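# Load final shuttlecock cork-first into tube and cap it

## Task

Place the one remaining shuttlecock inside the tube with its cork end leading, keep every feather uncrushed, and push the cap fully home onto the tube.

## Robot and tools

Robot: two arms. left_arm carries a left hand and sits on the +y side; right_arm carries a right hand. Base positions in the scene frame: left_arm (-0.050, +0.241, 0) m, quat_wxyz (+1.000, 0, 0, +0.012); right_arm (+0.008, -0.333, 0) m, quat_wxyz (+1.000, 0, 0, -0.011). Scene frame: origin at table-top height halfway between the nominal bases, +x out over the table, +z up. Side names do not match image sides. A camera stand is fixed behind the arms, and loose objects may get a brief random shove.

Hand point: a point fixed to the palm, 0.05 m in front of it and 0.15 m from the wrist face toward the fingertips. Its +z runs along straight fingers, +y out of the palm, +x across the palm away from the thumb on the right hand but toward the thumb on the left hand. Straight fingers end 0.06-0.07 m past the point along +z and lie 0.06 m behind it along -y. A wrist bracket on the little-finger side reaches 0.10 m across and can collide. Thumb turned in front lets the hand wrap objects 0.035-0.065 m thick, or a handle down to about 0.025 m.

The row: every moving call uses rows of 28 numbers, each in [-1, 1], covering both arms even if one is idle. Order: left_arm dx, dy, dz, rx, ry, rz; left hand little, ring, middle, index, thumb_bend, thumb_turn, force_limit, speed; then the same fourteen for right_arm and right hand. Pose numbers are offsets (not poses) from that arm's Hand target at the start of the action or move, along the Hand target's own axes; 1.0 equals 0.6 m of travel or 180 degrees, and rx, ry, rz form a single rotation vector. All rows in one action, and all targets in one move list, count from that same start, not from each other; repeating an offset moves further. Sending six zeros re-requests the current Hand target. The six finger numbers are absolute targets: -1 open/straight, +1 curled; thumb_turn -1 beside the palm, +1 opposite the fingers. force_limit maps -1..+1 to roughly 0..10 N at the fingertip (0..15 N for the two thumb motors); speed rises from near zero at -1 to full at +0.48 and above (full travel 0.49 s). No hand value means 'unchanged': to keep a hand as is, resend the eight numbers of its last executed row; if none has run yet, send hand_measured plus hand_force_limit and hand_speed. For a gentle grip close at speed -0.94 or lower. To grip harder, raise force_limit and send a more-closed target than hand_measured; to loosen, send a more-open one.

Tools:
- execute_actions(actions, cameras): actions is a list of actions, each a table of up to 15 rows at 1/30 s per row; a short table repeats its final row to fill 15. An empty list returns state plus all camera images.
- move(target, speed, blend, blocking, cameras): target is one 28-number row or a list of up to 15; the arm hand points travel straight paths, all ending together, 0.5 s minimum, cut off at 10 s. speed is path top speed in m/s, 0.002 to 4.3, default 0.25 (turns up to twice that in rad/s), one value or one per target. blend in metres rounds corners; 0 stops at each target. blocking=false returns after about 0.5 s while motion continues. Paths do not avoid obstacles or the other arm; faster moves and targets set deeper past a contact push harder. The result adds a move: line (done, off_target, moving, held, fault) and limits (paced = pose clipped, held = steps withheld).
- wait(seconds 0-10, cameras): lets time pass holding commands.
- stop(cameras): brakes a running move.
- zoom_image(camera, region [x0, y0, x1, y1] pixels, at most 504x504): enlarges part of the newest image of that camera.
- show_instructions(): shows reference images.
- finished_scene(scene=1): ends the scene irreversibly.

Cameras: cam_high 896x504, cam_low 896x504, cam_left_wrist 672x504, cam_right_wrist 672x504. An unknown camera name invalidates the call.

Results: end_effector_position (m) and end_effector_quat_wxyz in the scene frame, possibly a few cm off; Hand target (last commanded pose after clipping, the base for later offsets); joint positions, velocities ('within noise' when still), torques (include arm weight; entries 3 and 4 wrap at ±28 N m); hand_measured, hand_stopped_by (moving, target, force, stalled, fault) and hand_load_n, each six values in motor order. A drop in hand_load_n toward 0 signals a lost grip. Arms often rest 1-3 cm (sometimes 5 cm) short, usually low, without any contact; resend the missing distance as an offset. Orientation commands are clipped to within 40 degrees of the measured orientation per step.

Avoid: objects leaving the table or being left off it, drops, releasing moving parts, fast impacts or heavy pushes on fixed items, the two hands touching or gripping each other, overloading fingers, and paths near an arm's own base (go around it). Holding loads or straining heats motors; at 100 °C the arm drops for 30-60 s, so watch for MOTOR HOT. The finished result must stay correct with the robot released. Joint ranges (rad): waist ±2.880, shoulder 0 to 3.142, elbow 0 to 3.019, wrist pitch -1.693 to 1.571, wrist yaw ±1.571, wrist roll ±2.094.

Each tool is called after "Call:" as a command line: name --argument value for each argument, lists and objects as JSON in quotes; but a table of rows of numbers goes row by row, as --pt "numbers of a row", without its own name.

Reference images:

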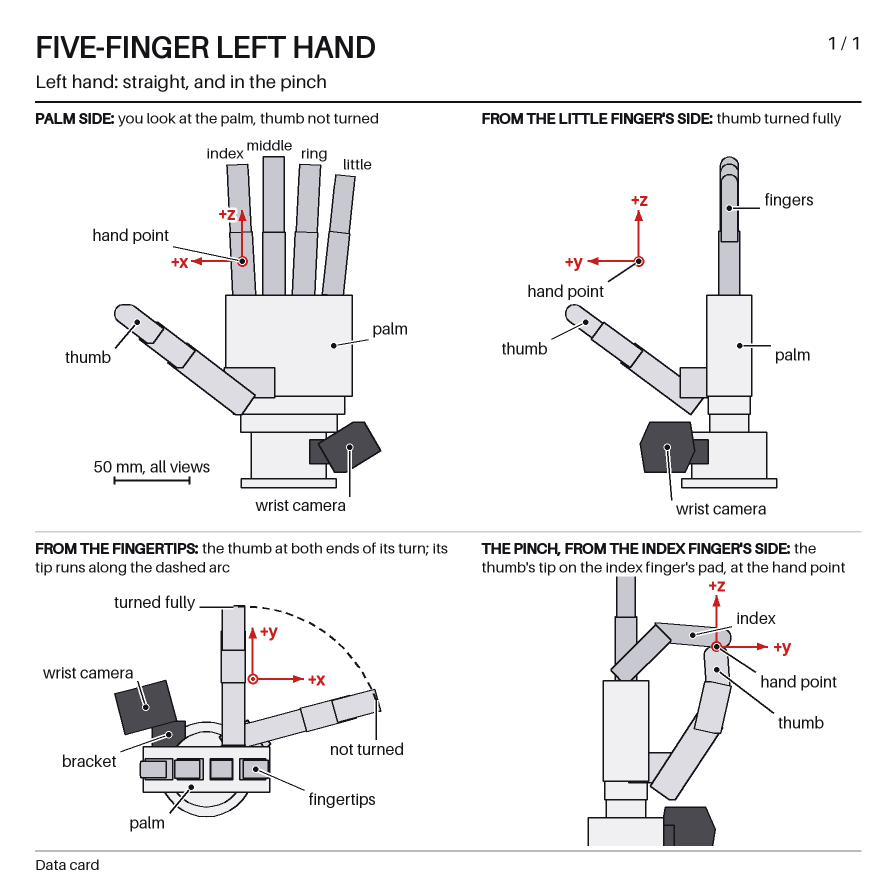

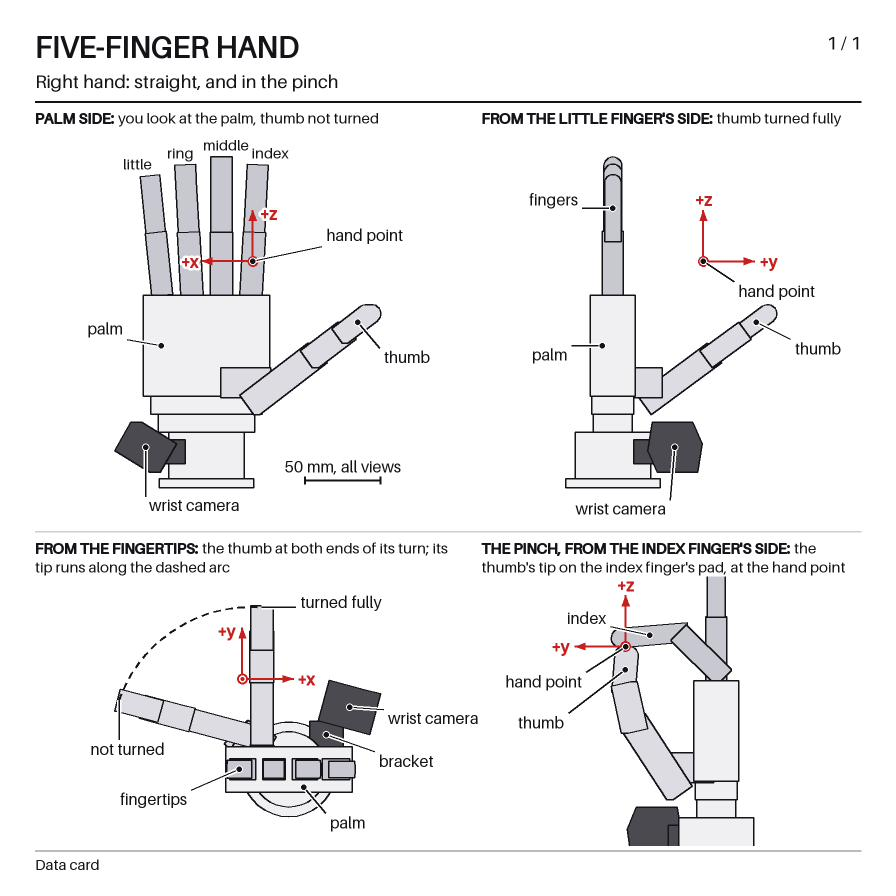

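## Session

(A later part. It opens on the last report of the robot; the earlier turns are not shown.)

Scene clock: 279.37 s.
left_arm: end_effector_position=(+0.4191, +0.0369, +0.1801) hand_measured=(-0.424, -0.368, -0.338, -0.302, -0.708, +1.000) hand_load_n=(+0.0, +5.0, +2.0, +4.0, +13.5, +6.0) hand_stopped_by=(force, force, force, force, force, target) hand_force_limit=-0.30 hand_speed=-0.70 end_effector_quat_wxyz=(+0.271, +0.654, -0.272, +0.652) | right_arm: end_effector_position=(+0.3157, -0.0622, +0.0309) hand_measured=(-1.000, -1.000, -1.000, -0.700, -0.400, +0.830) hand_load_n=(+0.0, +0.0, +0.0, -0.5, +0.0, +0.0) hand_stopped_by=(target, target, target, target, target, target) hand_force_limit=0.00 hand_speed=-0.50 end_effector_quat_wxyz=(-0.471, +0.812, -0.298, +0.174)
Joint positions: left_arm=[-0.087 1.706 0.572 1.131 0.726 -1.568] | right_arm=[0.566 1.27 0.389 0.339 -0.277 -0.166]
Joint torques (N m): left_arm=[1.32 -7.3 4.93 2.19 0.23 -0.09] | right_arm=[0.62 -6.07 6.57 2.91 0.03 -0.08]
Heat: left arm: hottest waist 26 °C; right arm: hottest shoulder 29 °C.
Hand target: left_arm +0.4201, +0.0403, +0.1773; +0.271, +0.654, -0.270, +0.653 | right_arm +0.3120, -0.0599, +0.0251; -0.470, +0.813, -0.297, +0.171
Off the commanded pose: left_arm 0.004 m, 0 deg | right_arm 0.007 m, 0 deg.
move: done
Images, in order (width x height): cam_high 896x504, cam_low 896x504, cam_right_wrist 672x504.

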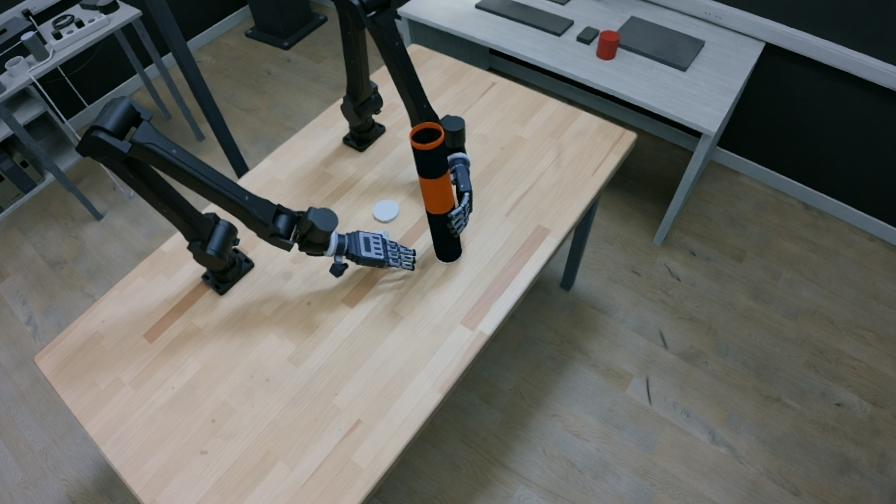

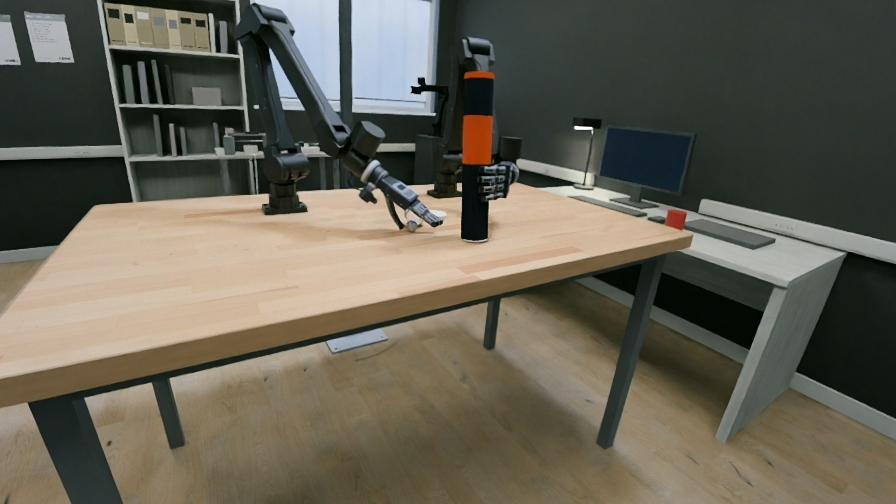

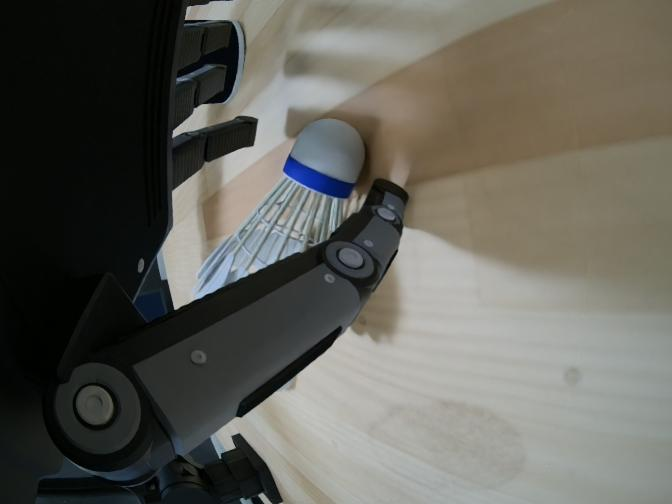

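Call:
move --target '[0,0,0,0,0,0,-0.3,-0.3,-0.3,-0.3,-0.3,1,-0.3,-0.7, 0,0.0090,0.0052,0,0,0,-1,-1,-1,-0.7,-0.4,0.83,0,-0.5]' --speed 0.05 --cameras '["cam_right_wrist"]'

Call:
move --target '[0,0,0,0,0,0,-0.3,-0.3,-0.3,-0.3,-0.3,1,-0.3,-0.7, 0,0,0,0,0,0,-1,-1,-1,-0.35,-0.3,0.83,-0.7,-0.9]' --speed 0.05 --cameras '["cam_right_wrist","cam_low"]'

Call:
zoom_image --camera "cam_right_wrist" --region '[150, 0, 550, 300]'

Call:
zoom_image --camera "cam_low" --region '[360, 160, 470, 260]'

Scene clock: 295.43 s.
left_arm: end_effector_position=(+0.4191, +0.0369, +0.1801) hand_measured=(-0.424, -0.368, -0.338, -0.302, -0.708, +1.000) hand_load_n=(+0.0, +5.0, +2.0, +3.5, +13.5, +6.0) hand_stopped_by=(force, force, force, force, force, target) hand_force_limit=-0.30 hand_speed=-0.70 end_effector_quat_wxyz=(+0.271, +0.654, -0.272, +0.652) | right_arm: end_effector_position=(+0.3173, -0.0611, +0.0274) hand_measured=(-1.000, -1.000, -1.000, -0.700, -0.400, +0.830) hand_load_n=(+0.0, +0.0, +0.0, +0.0, +0.0, +0.0) hand_stopped_by=(target, target, target, target, target, target) hand_force_limit=0.00 hand_speed=-0.50 end_effector_quat_wxyz=(-0.473, +0.811, -0.296, +0.176)
Joint positions: left_arm=[-0.087 1.706 0.572 1.131 0.726 -1.568] | right_arm=[0.566 1.29 0.386 0.37 -0.277 -0.166]
Joint torques (N m): left_arm=[1.2 -7.53 4.83 2.03 0.23 -0.11] | right_arm=[0.5 -6.18 6.19 2.63 0.03 -0.09]
Heat: left arm: hottest waist 26 °C; right arm: hottest shoulder 29 °C.
Hand target: left_arm +0.4201, +0.0403, +0.1773; +0.271, +0.654, -0.270, +0.653 | right_arm +0.3119, -0.0598, +0.0188; -0.470, +0.814, -0.296, +0.171
Off the commanded pose: left_arm 0.004 m, 0 deg | right_arm 0.010 m, 1 deg.
move: done
Images, in order (width x height): cam_right_wrist 672x504.

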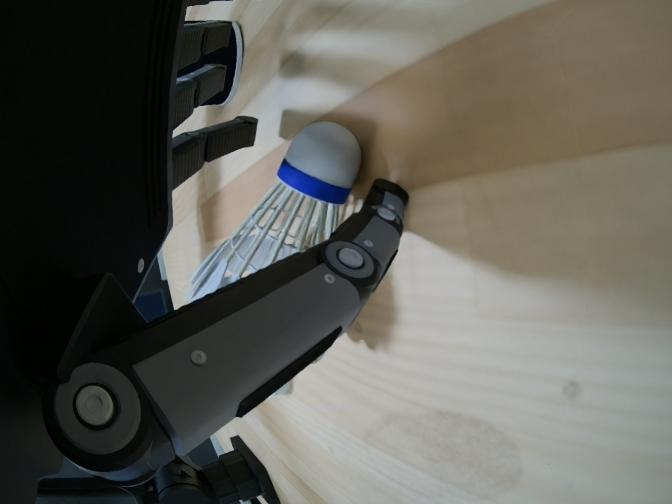

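Scene clock: 296.97 s.
left_arm: end_effector_position=(+0.4191, +0.0369, +0.1801) hand_measured=(-0.424, -0.368, -0.338, -0.302, -0.708, +1.000) hand_load_n=(+0.0, +5.0, +2.0, +4.0, +13.5, +5.5) hand_stopped_by=(force, force, force, force, force, target) hand_force_limit=-0.30 hand_speed=-0.70 end_effector_quat_wxyz=(+0.271, +0.654, -0.272, +0.652) | right_arm: end_effector_position=(+0.3173, -0.0611, +0.0263) hand_measured=(-1.000, -1.000, -1.000, -0.350, -0.300, +0.830) hand_load_n=(+0.0, +0.0, +0.0, +0.5, +0.0, +0.0) hand_stopped_by=(target, target, target, target, target, target) hand_force_limit=-0.70 hand_speed=-0.90 end_effector_quat_wxyz=(-0.473, +0.811, -0.297, +0.175)
Joint positions: left_arm=[-0.087 1.706 0.572 1.131 0.726 -1.568] | right_arm=[0.566 1.294 0.386 0.372 -0.277 -0.166]
Joint torques (N m): left_arm=[1.08 -7.94 4.77 2.02 0.2 -0.11] | right_arm=[0.56 -6.18 6.13 2.63 0.03 -0.08]
Heat: left arm: hottest waist 26 °C; right arm: hottest shoulder 29 °C.
Hand target: left_arm +0.4201, +0.0403, +0.1773; +0.271, +0.654, -0.270, +0.653 | right_arm +0.3119, -0.0599, +0.0188; -0.470, +0.814, -0.296, +0.171
Off the commanded pose: left_arm 0.004 m, 0 deg | right_arm 0.009 m, 1 deg.
move: done
Images, in order (width x height): cam_low 896x504, cam_right_wrist 672x504.

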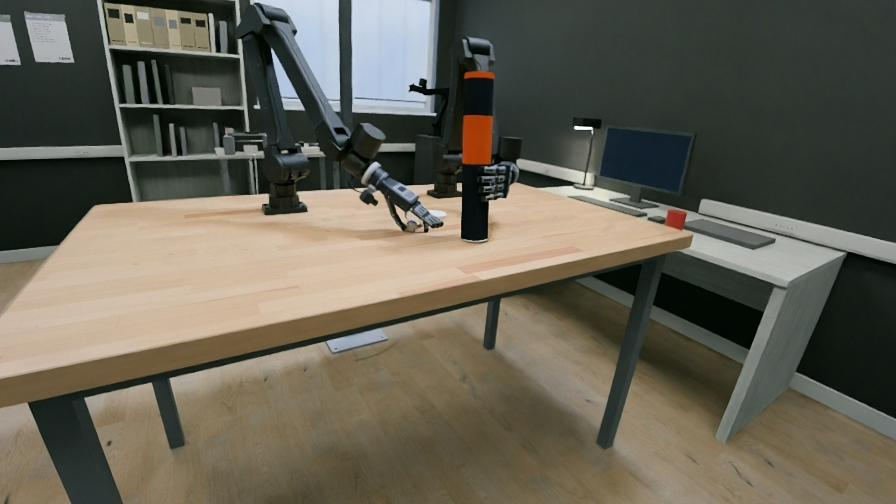

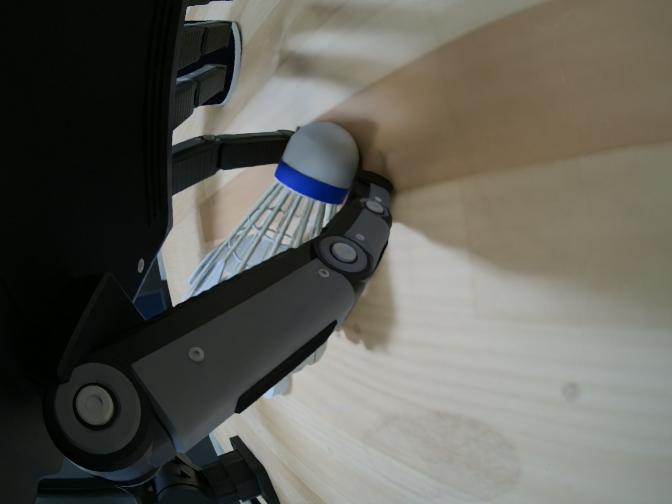

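Scaled by 1.260 from the camera's 672x504 image, which has a finer 960x720 frame.

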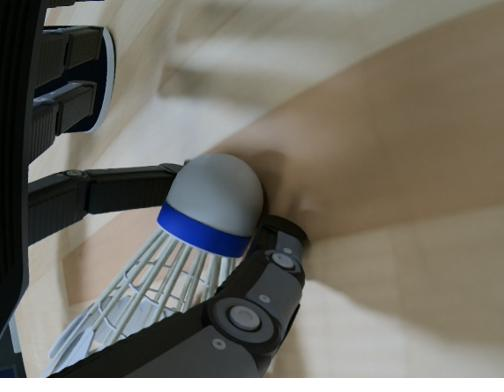

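Scaled by 4.582 from the camera's 896x504 image, which has a finer 1280x720 frame.

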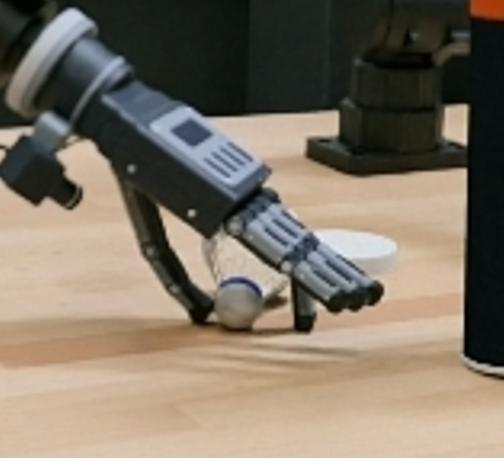

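Call:
move --target '[0,0,0,0,0,0,-0.3,-0.3,-0.3,-0.3,-0.3,1,-0.3,-0.7, 0,0,0,0,0,0,-1,-1,-1,0.1,0.1,0.83,-0.7,-0.92]' --speed 0.05 --cameras '["cam_right_wrist","cam_low"]'

Call:
zoom_image --camera "cam_right_wrist" --region '[150, 0, 550, 300]'

Call:
zoom_image --camera "cam_low" --region '[360, 160, 470, 260]'

Scene clock: 304.77 s.
left_arm: end_effector_position=(+0.4191, +0.0369, +0.1801) hand_measured=(-0.424, -0.368, -0.338, -0.302, -0.708, +1.000) hand_load_n=(+0.0, +5.0, +1.5, +3.5, +13.0, +6.0) hand_stopped_by=(force, force, force, force, force, target) hand_force_limit=-0.30 hand_speed=-0.70 end_effector_quat_wxyz=(+0.271, +0.654, -0.272, +0.652) | right_arm: end_effector_position=(+0.3186, -0.0601, +0.0279) hand_measured=(-1.000, -1.000, -1.000, -0.104, -0.164, +0.830) hand_load_n=(+0.0, +0.0, +0.0, +3.0, +2.5, -0.5) hand_stopped_by=(target, target, target, force, force, target) hand_force_limit=-0.70 hand_speed=-0.92 end_effector_quat_wxyz=(-0.476, +0.809, -0.295, +0.178)
Joint positions: left_arm=[-0.087 1.706 0.572 1.131 0.726 -1.568] | right_arm=[0.567 1.294 0.386 0.381 -0.277 -0.166]
Joint torques (N m): left_arm=[1.44 -7.88 4.97 2.1 0.23 -0.1] | right_arm=[0.5 -5.83 6.11 2.35 0.02 -0.08]
Heat: left arm: hottest waist 26 °C; right arm: hottest shoulder 29 °C.
Hand target: left_arm +0.4201, +0.0403, +0.1773; +0.271, +0.654, -0.270, +0.653 | right_arm +0.3120, -0.0599, +0.0188; -0.470, +0.814, -0.297, +0.171
Off the commanded pose: left_arm 0.004 m, 0 deg | right_arm 0.011 m, 1 deg.
move: off_target (right_arm)
Images, in order (width x height): cam_low 896x504, cam_right_wrist 672x504.

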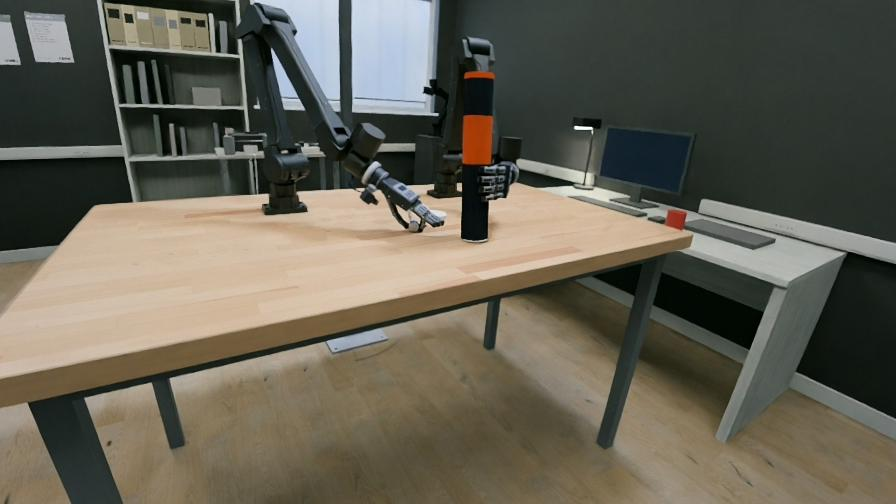

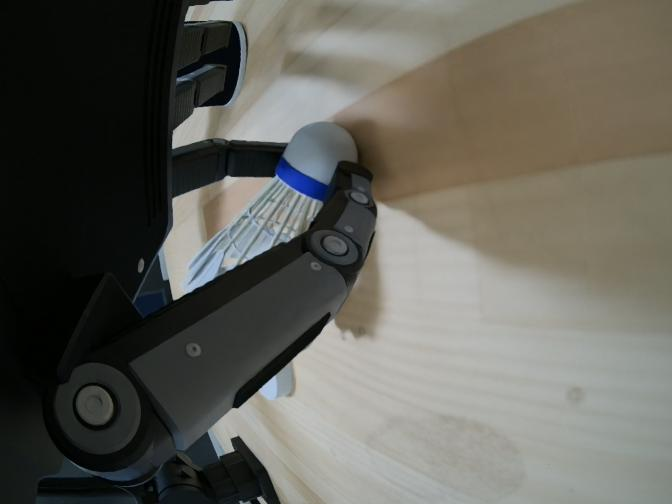

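Scaled by 1.260 from the camera's 672x504 image, which has a finer 960x720 frame.

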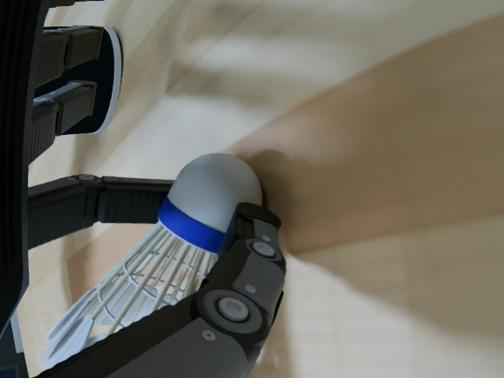

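Scaled by 4.582 from the camera's 896x504 image, which has a finer 1280x720 frame.

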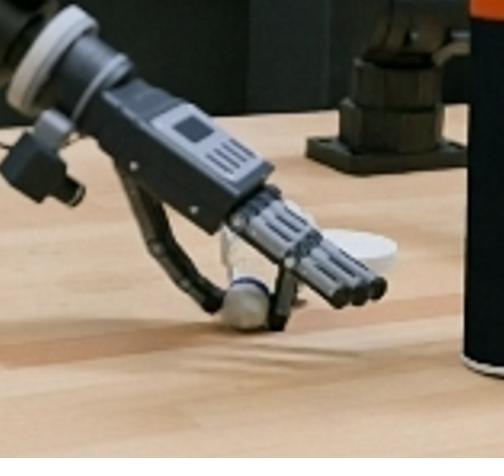

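Call:
move --target '[0,0,0,0,0,0,-0.3,-0.3,-0.3,-0.3,-0.3,1,-0.3,-0.7, 0,-0.1732,-0.1,0,0,0,-1,-1,-1,0.1,0.1,0.83,-0.7,-0.92]' --speed 0.1 --cameras '["cam_right_wrist","cam_low","cam_high"]'

Call:
zoom_image --camera "cam_right_wrist" --region '[150, 0, 550, 300]'

Call:
zoom_image --camera "cam_low" --region '[360, 120, 500, 260]'

Scene clock: 310.67 s.
left_arm: end_effector_position=(+0.4191, +0.0369, +0.1801) hand_measured=(-0.424, -0.368, -0.338, -0.302, -0.708, +1.000) hand_load_n=(+0.0, +5.0, +2.0, +4.0, +13.5, +5.5) hand_stopped_by=(force, force, force, force, force, target) hand_force_limit=-0.30 hand_speed=-0.70 end_effector_quat_wxyz=(+0.271, +0.654, -0.272, +0.652) | right_arm: end_effector_position=(+0.2967, -0.0734, +0.1056) hand_measured=(-1.000, -1.000, -1.000, -0.106, -0.164, +0.830) hand_load_n=(+0.0, -0.5, +0.0, +3.0, +2.5, +0.0) hand_stopped_by=(target, target, target, force, force, target) hand_force_limit=-0.70 hand_speed=-0.92 end_effector_quat_wxyz=(-0.449, +0.824, -0.307, +0.156)
Joint positions: left_arm=[-0.087 1.706 0.572 1.131 0.726 -1.568] | right_arm=[0.567 0.992 0.5 -0.114 -0.277 -0.166]
Joint torques (N m): left_arm=[1.14 -7.36 4.96 2.14 0.23 -0.06] | right_arm=[0.32 -6.89 14.15 1.59 -0.02 -0.09]
Heat: left arm: hottest waist 26 °C; right arm: hottest shoulder 29 °C.
Hand target: left_arm +0.4201, +0.0403, +0.1773; +0.271, +0.654, -0.270, +0.653 | right_arm +0.3120, -0.0600, +0.1389; -0.470, +0.813, -0.296, +0.171
Off the commanded pose: left_arm 0.004 m, 0 deg | right_arm 0.039 m, 3 deg.
move: off_target (right_arm)
Images, in order (width x height): cam_high 896x504, cam_low 896x504, cam_right_wrist 672x504.

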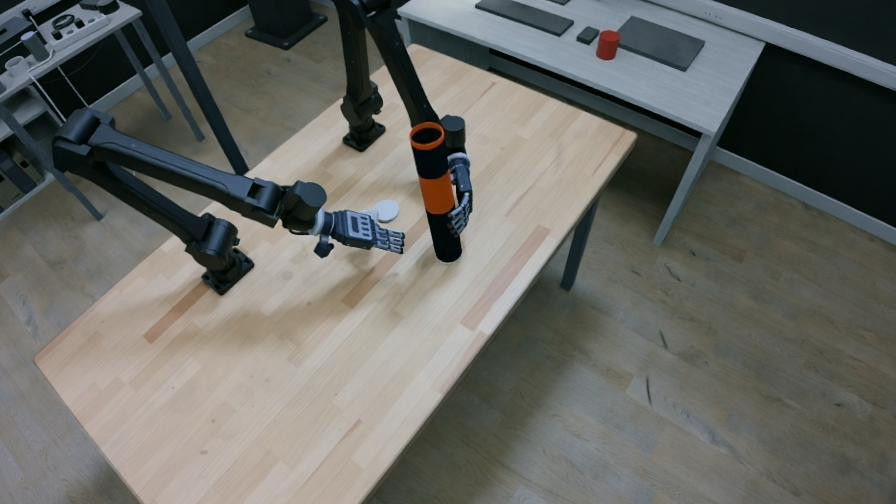

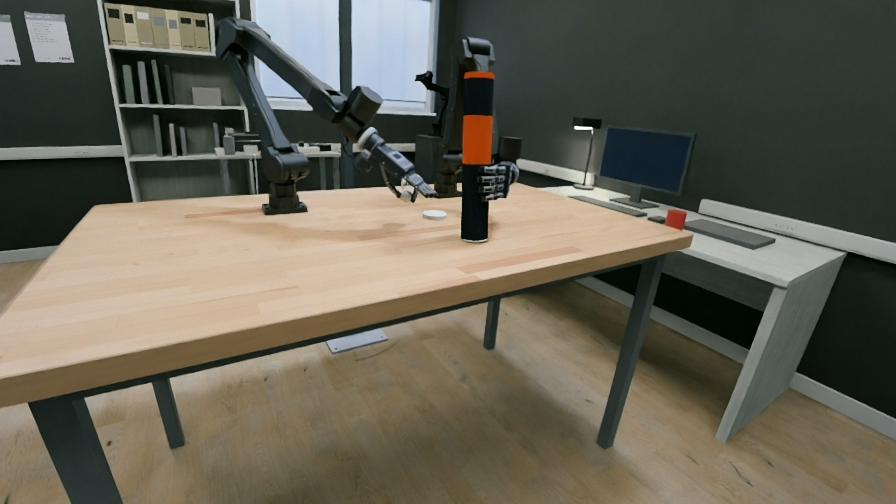

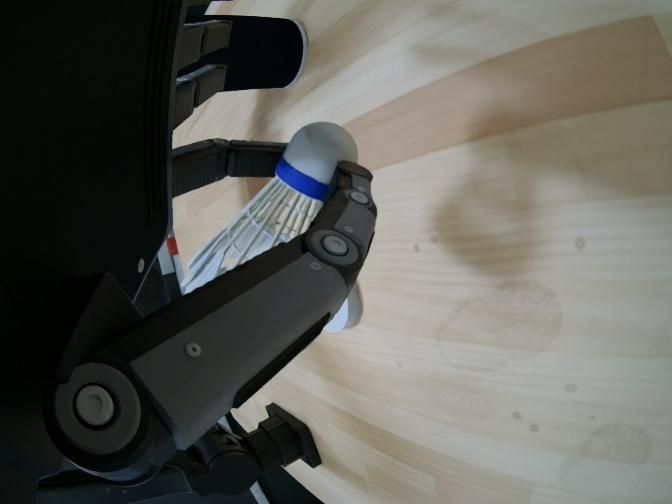

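Scaled by 1.260 from the camera's 672x504 image, which has a finer 960x720 frame.

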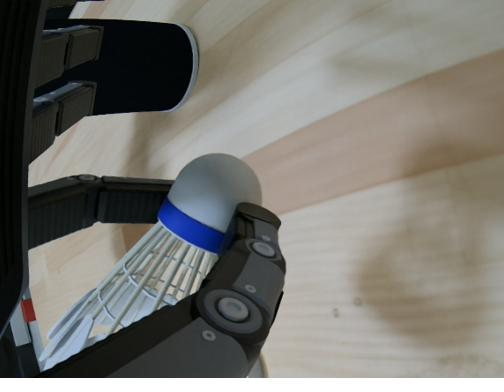

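Scaled by 3.600 from the camera's 896x504 image, which has a finer 1280x720 frame.

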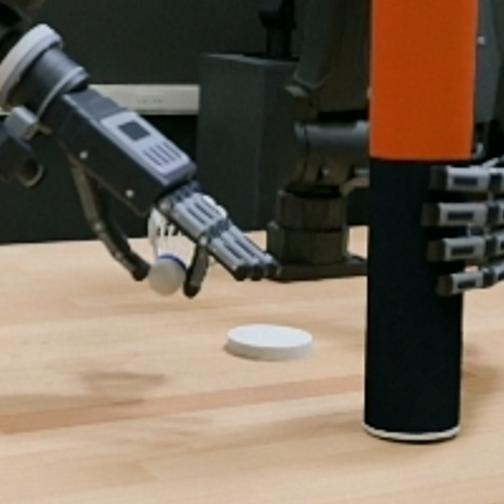

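Call:
move --target '[0.0067,-0.0165,0.0165,0,-0.0177,-0.0177,-0.3,-0.3,-0.3,-0.3,-0.3,1,-0.3,-0.7, 0,-0.1732,-0.1,0,0,0,-1,-1,-1,0.1,0.1,0.83,-0.7,-0.92]' --speed 0.1 --cameras '["cam_low","cam_high"]'

Call:
zoom_image --camera "cam_high" --region '[340, 80, 520, 280]'

Call:
zoom_image --camera "cam_low" --region '[400, 160, 520, 260]'

Scene clock: 328.97 s.
left_arm: end_effector_position=(+0.4280, +0.0383, +0.1773) hand_measured=(-0.424, -0.368, -0.338, -0.302, -0.708, +1.000) hand_load_n=(+0.0, +6.5, +2.5, +3.5, +13.5, +4.0) hand_stopped_by=(force, force, force, force, force, target) hand_force_limit=-0.30 hand_speed=-0.70 end_effector_quat_wxyz=(+0.282, +0.679, -0.258, +0.626) | right_arm: end_effector_position=(+0.3029, -0.0696, +0.2204) hand_measured=(-1.000, -1.000, -1.000, -0.106, -0.164, +0.830) hand_load_n=(+0.0, +0.0, +0.0, +3.0, +2.5, +0.0) hand_stopped_by=(target, target, target, force, force, target) hand_force_limit=-0.70 hand_speed=-0.92 end_effector_quat_wxyz=(-0.448, +0.825, -0.308, +0.155)
Joint positions: left_arm=[-0.084 1.685 0.591 1.02 0.726 -1.581] | right_arm=[0.567 0.893 0.766 -0.483 -0.277 -0.166]
Joint torques (N m): left_arm=[0.91 -9.05 6.68 0.76 0.34 -0.04] | right_arm=[0.38 -6.36 15.62 1.78 -0.05 -0.1]
Heat: left arm: hottest waist 26 °C; right arm: hottest elbow 33 °C.
Hand target: left_arm +0.4342, +0.0403, +0.1813; +0.281, +0.679, -0.259, +0.627 | right_arm +0.3119, -0.0602, +0.2587; -0.470, +0.814, -0.297, +0.171
Off the commanded pose: left_arm 0.008 m, 0 deg | right_arm 0.041 m, 4 deg.
move: off_target (right_arm)
Images, in order (width x height): cam_high 896x504, cam_low 896x504.

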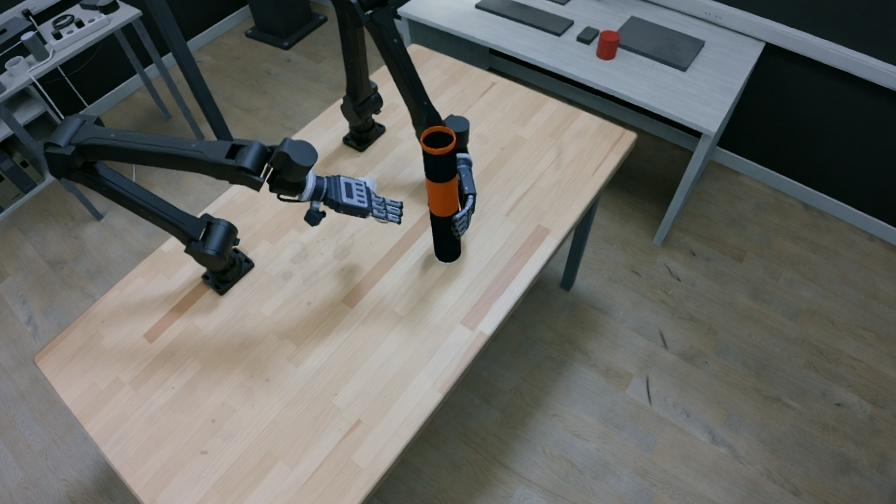

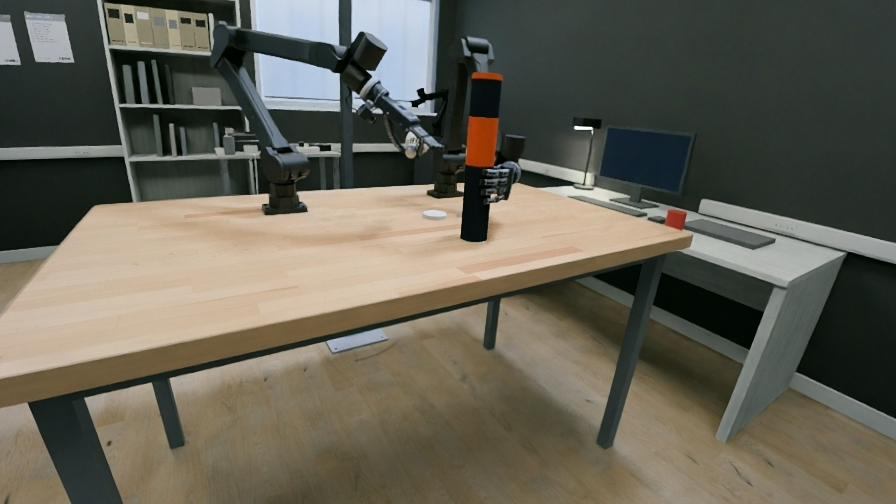

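Scaled by 2.520 from the camera's 896x504 image, which has a finer 1280x720 frame.

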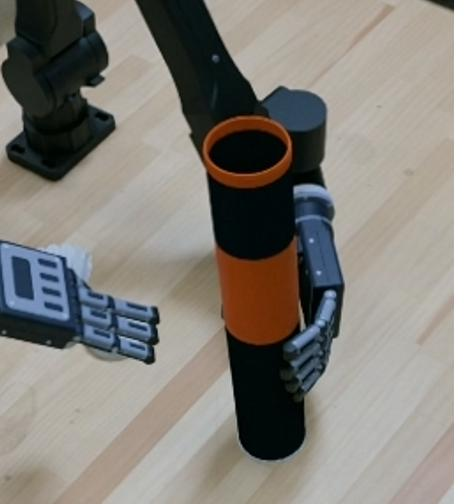

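Scaled by 4.200 from the camera's 896x504 image, which has a finer 1280x720 frame.

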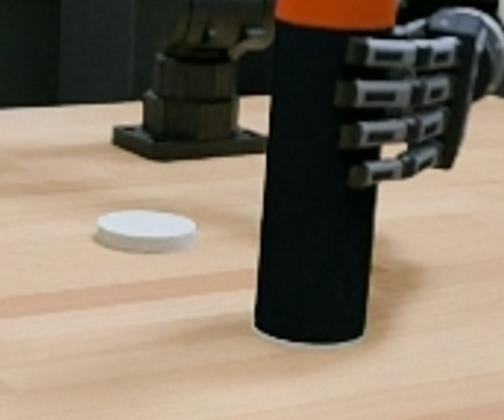

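Call:
move --target '[0,0,0,0,0,0,-0.3,-0.3,-0.3,-0.3,-0.3,1,-0.3,-0.7, 0.0633,-0.3419,-0.111,0.087,-0.0931,0.4002,-1,-1,-1,0.1,0.1,0.83,-0.7,-0.92]' --speed 0.15 --cameras '["all"]'

Call:
zoom_image --camera "cam_high" --region '[340, 60, 520, 260]'

Scene clock: 388.03 s.
left_arm: end_effector_position=(+0.4280, +0.0383, +0.1773) hand_measured=(-0.424, -0.368, -0.338, -0.302, -0.708, +1.000) hand_load_n=(+0.0, +6.5, +2.0, +3.5, +13.5, +4.5) hand_stopped_by=(force, force, force, force, force, target) hand_force_limit=-0.30 hand_speed=-0.70 end_effector_quat_wxyz=(+0.282, +0.679, -0.258, +0.626) | right_arm: end_effector_position=(+0.3583, -0.0519, +0.4330) hand_measured=(-1.000, -1.000, -1.000, -0.106, -0.164, +0.830) hand_load_n=(+0.0, +0.0, +0.0, +3.0, +2.0, +0.0) hand_stopped_by=(target, target, target, force, force, target) hand_force_limit=-0.70 hand_speed=-0.92 end_effector_quat_wxyz=(+0.589, -0.437, +0.643, +0.221)
Joint positions: left_arm=[-0.084 1.685 0.591 1.02 0.726 -1.581] | right_arm=[0.307 0.933 0.939 -0.271 -0.654 1.169]
Joint torques (N m): left_arm=[1.2 -8.82 6.78 0.64 0.33 -0.02] | right_arm=[-0.62 -4.78 16.06 2.76 -0.03 -0.03]
Heat: left arm: hottest waist 26 °C; right arm: hottest elbow 37 °C.
Hand target: left_arm +0.4342, +0.0403, +0.1813; +0.281, +0.679, -0.259, +0.627 | right_arm +0.3699, -0.0503, +0.4697; +0.615, -0.433, +0.624, +0.212
Off the commanded pose: left_arm 0.008 m, 0 deg | right_arm 0.039 m, 4 deg.
move: off_target (right_arm)

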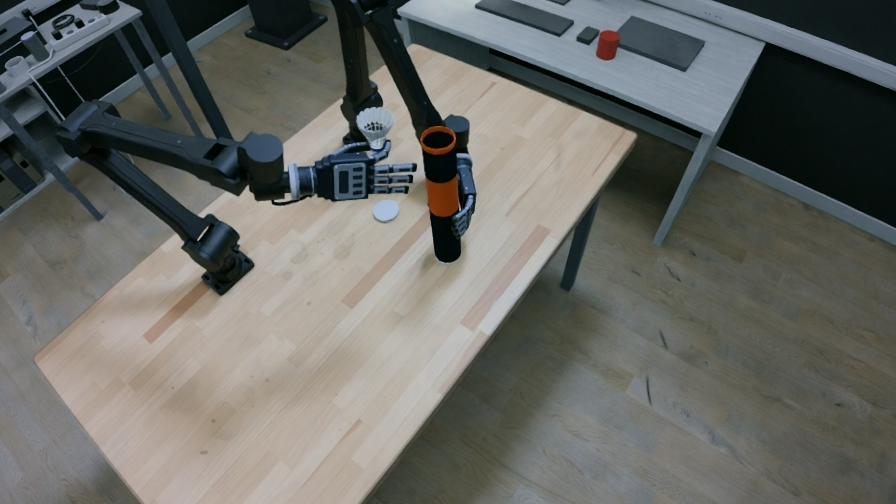

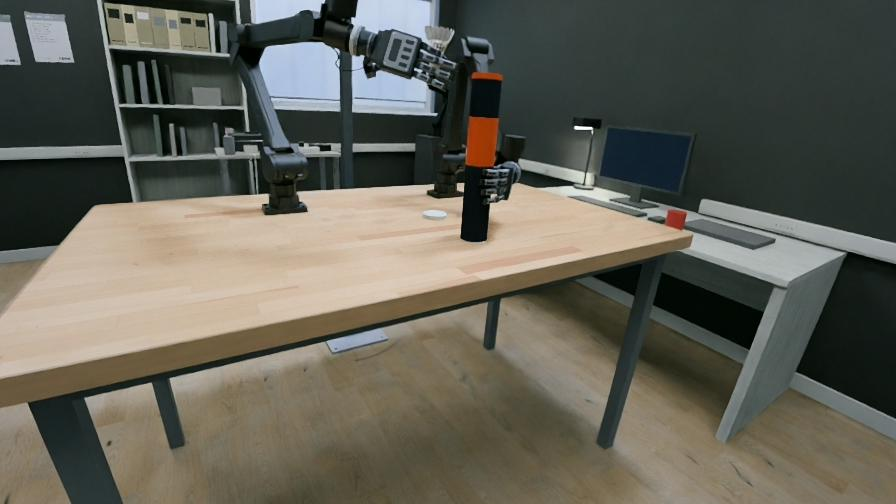

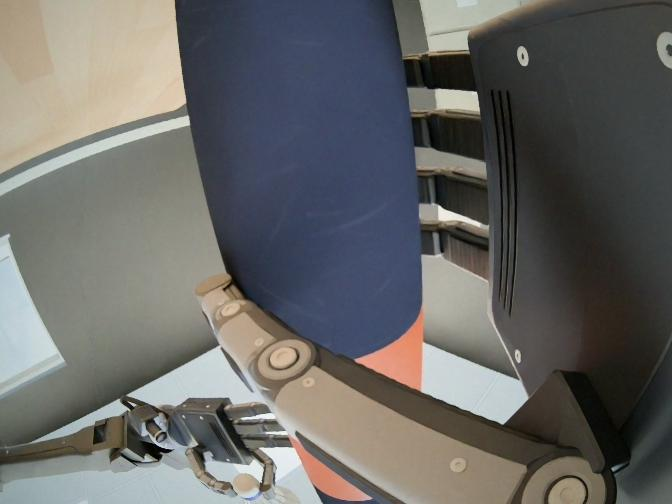

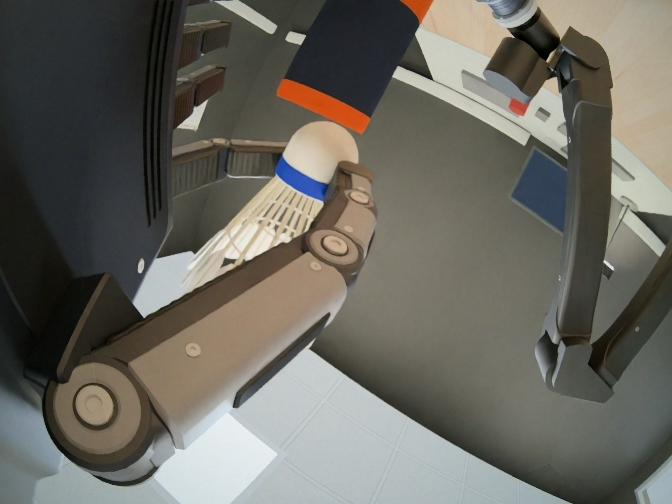

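Scaled by 2.520 from the camera's 896x504 image, which has a finer 1280x720 frame.

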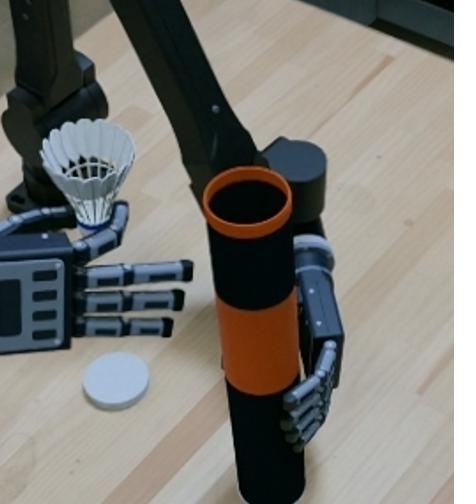

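Call:
zoom_image --camera "cam_low" --region '[350, 0, 530, 140]'

Scaled by 2.800 from the camera's 896x504 image, which has a finer 1280x720 frame.

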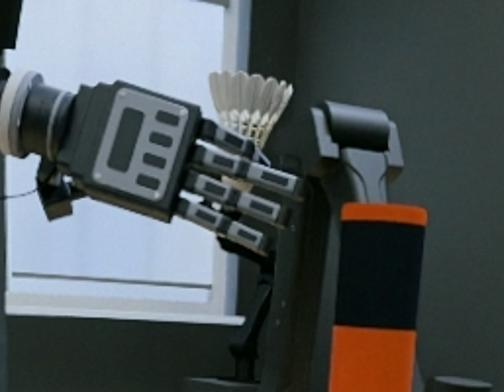

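Call:
move --pt "0 0 0 0 0 0 -0.3 -0.3 -0.3 -0.3 -0.3 1 -0.3 -0.7 -0.0634 -0.0179 -0.0103 0 0 0 -1 -1 -1 0.1 0.1 0.83 -0.7 -0.92" --pt "0 0 0 0 0 0 -0.3 -0.3 -0.3 -0.3 -0.3 1 -0.3 -0.7 -0.0842 -0.008 0.1222 0 0 0 -1 -1 -1 0.1 0.1 0.83 -0.7 -0.92" --speed 0.1 --cameras '["all"]'

Call:
zoom_image --camera "cam_high" --region '[340, 40, 520, 240]'

Call:
zoom_image --camera "cam_low" --region '[380, 0, 560, 140]'

Scene clock: 424.40 s.
left_arm: end_effector_position=(+0.4280, +0.0383, +0.1773) hand_measured=(-0.424, -0.368, -0.338, -0.302, -0.708, +1.000) hand_load_n=(+0.0, +6.5, +2.5, +3.5, +13.5, +4.5) hand_stopped_by=(force, force, force, force, force, target) hand_force_limit=-0.30 hand_speed=-0.70 end_effector_quat_wxyz=(+0.282, +0.679, -0.258, +0.626) | right_arm: end_effector_position=(+0.4035, +0.0114, +0.4703) hand_measured=(-1.000, -1.000, -1.000, -0.106, -0.164, +0.830) hand_load_n=(+0.0, +0.0, +0.0, +3.0, +2.5, -0.5) hand_stopped_by=(target, target, target, force, force, target) hand_force_limit=-0.70 hand_speed=-0.92 end_effector_quat_wxyz=(+0.590, -0.436, +0.646, +0.213)
Joint positions: left_arm=[-0.084 1.685 0.591 1.02 0.726 -1.581] | right_arm=[0.443 1.107 1.148 -0.288 -0.506 1.203]
Joint torques (N m): left_arm=[0.85 -8.59 6.72 0.62 0.31 -0.03] | right_arm=[0.38 -8.06 16.16 2.76 0.05 0.01]
Heat: left arm: hottest elbow 27 °C; right arm: hottest elbow 40 °C.
Hand target: left_arm +0.4342, +0.0403, +0.1813; +0.281, +0.679, -0.259, +0.627 | right_arm +0.4099, +0.0197, +0.5078; +0.615, -0.433, +0.624, +0.212
Off the commanded pose: left_arm 0.008 m, 0 deg | right_arm 0.039 m, 4 deg.
move: off_target (right_arm)

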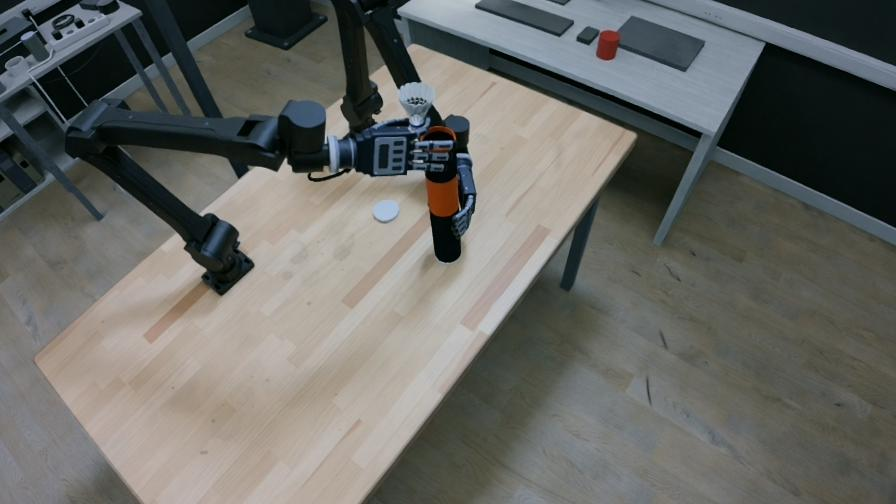

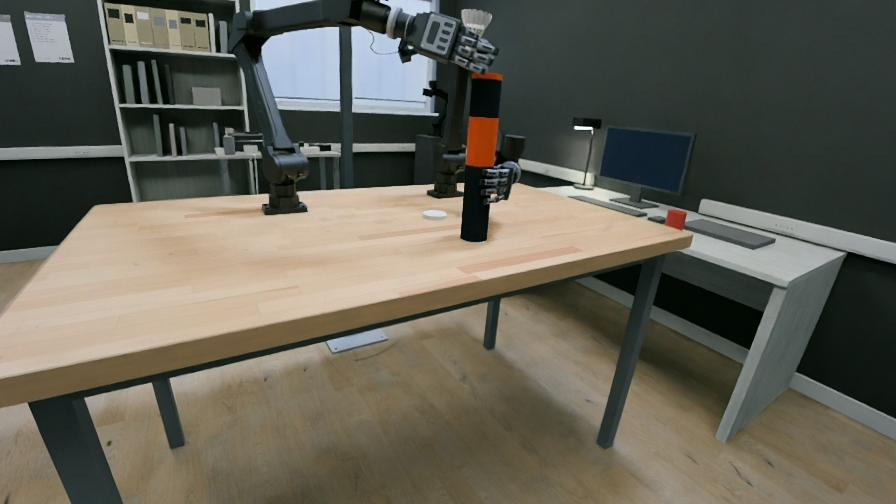

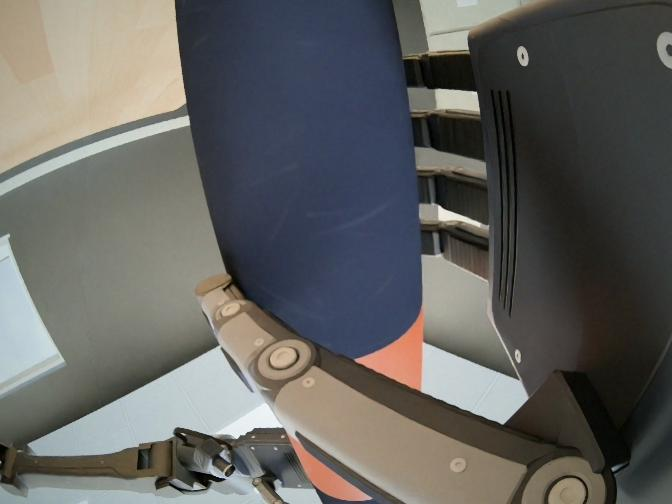

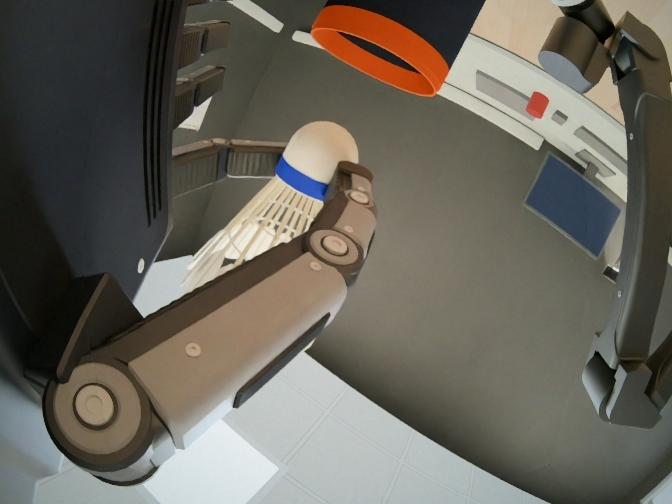

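Scaled by 2.520 from the camera's 896x504 image, which has a finer 1280x720 frame.

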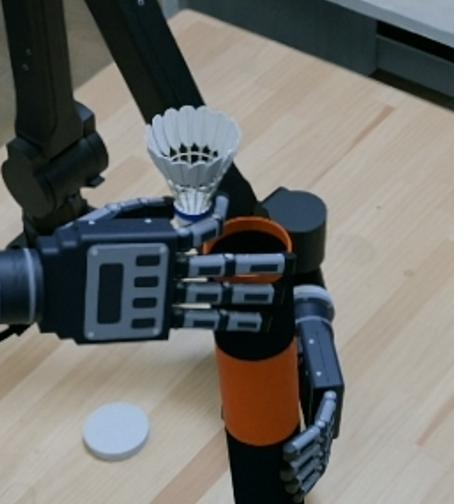

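Scaled by 2.800 from the camera's 896x504 image, which has a finer 1280x720 frame.

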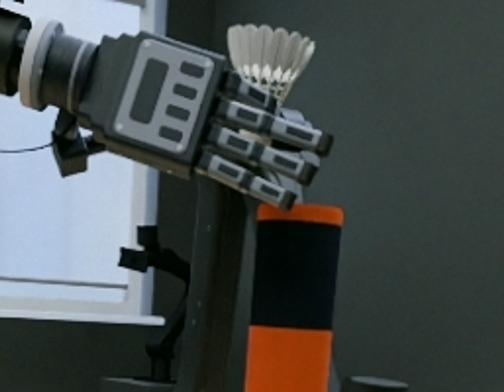

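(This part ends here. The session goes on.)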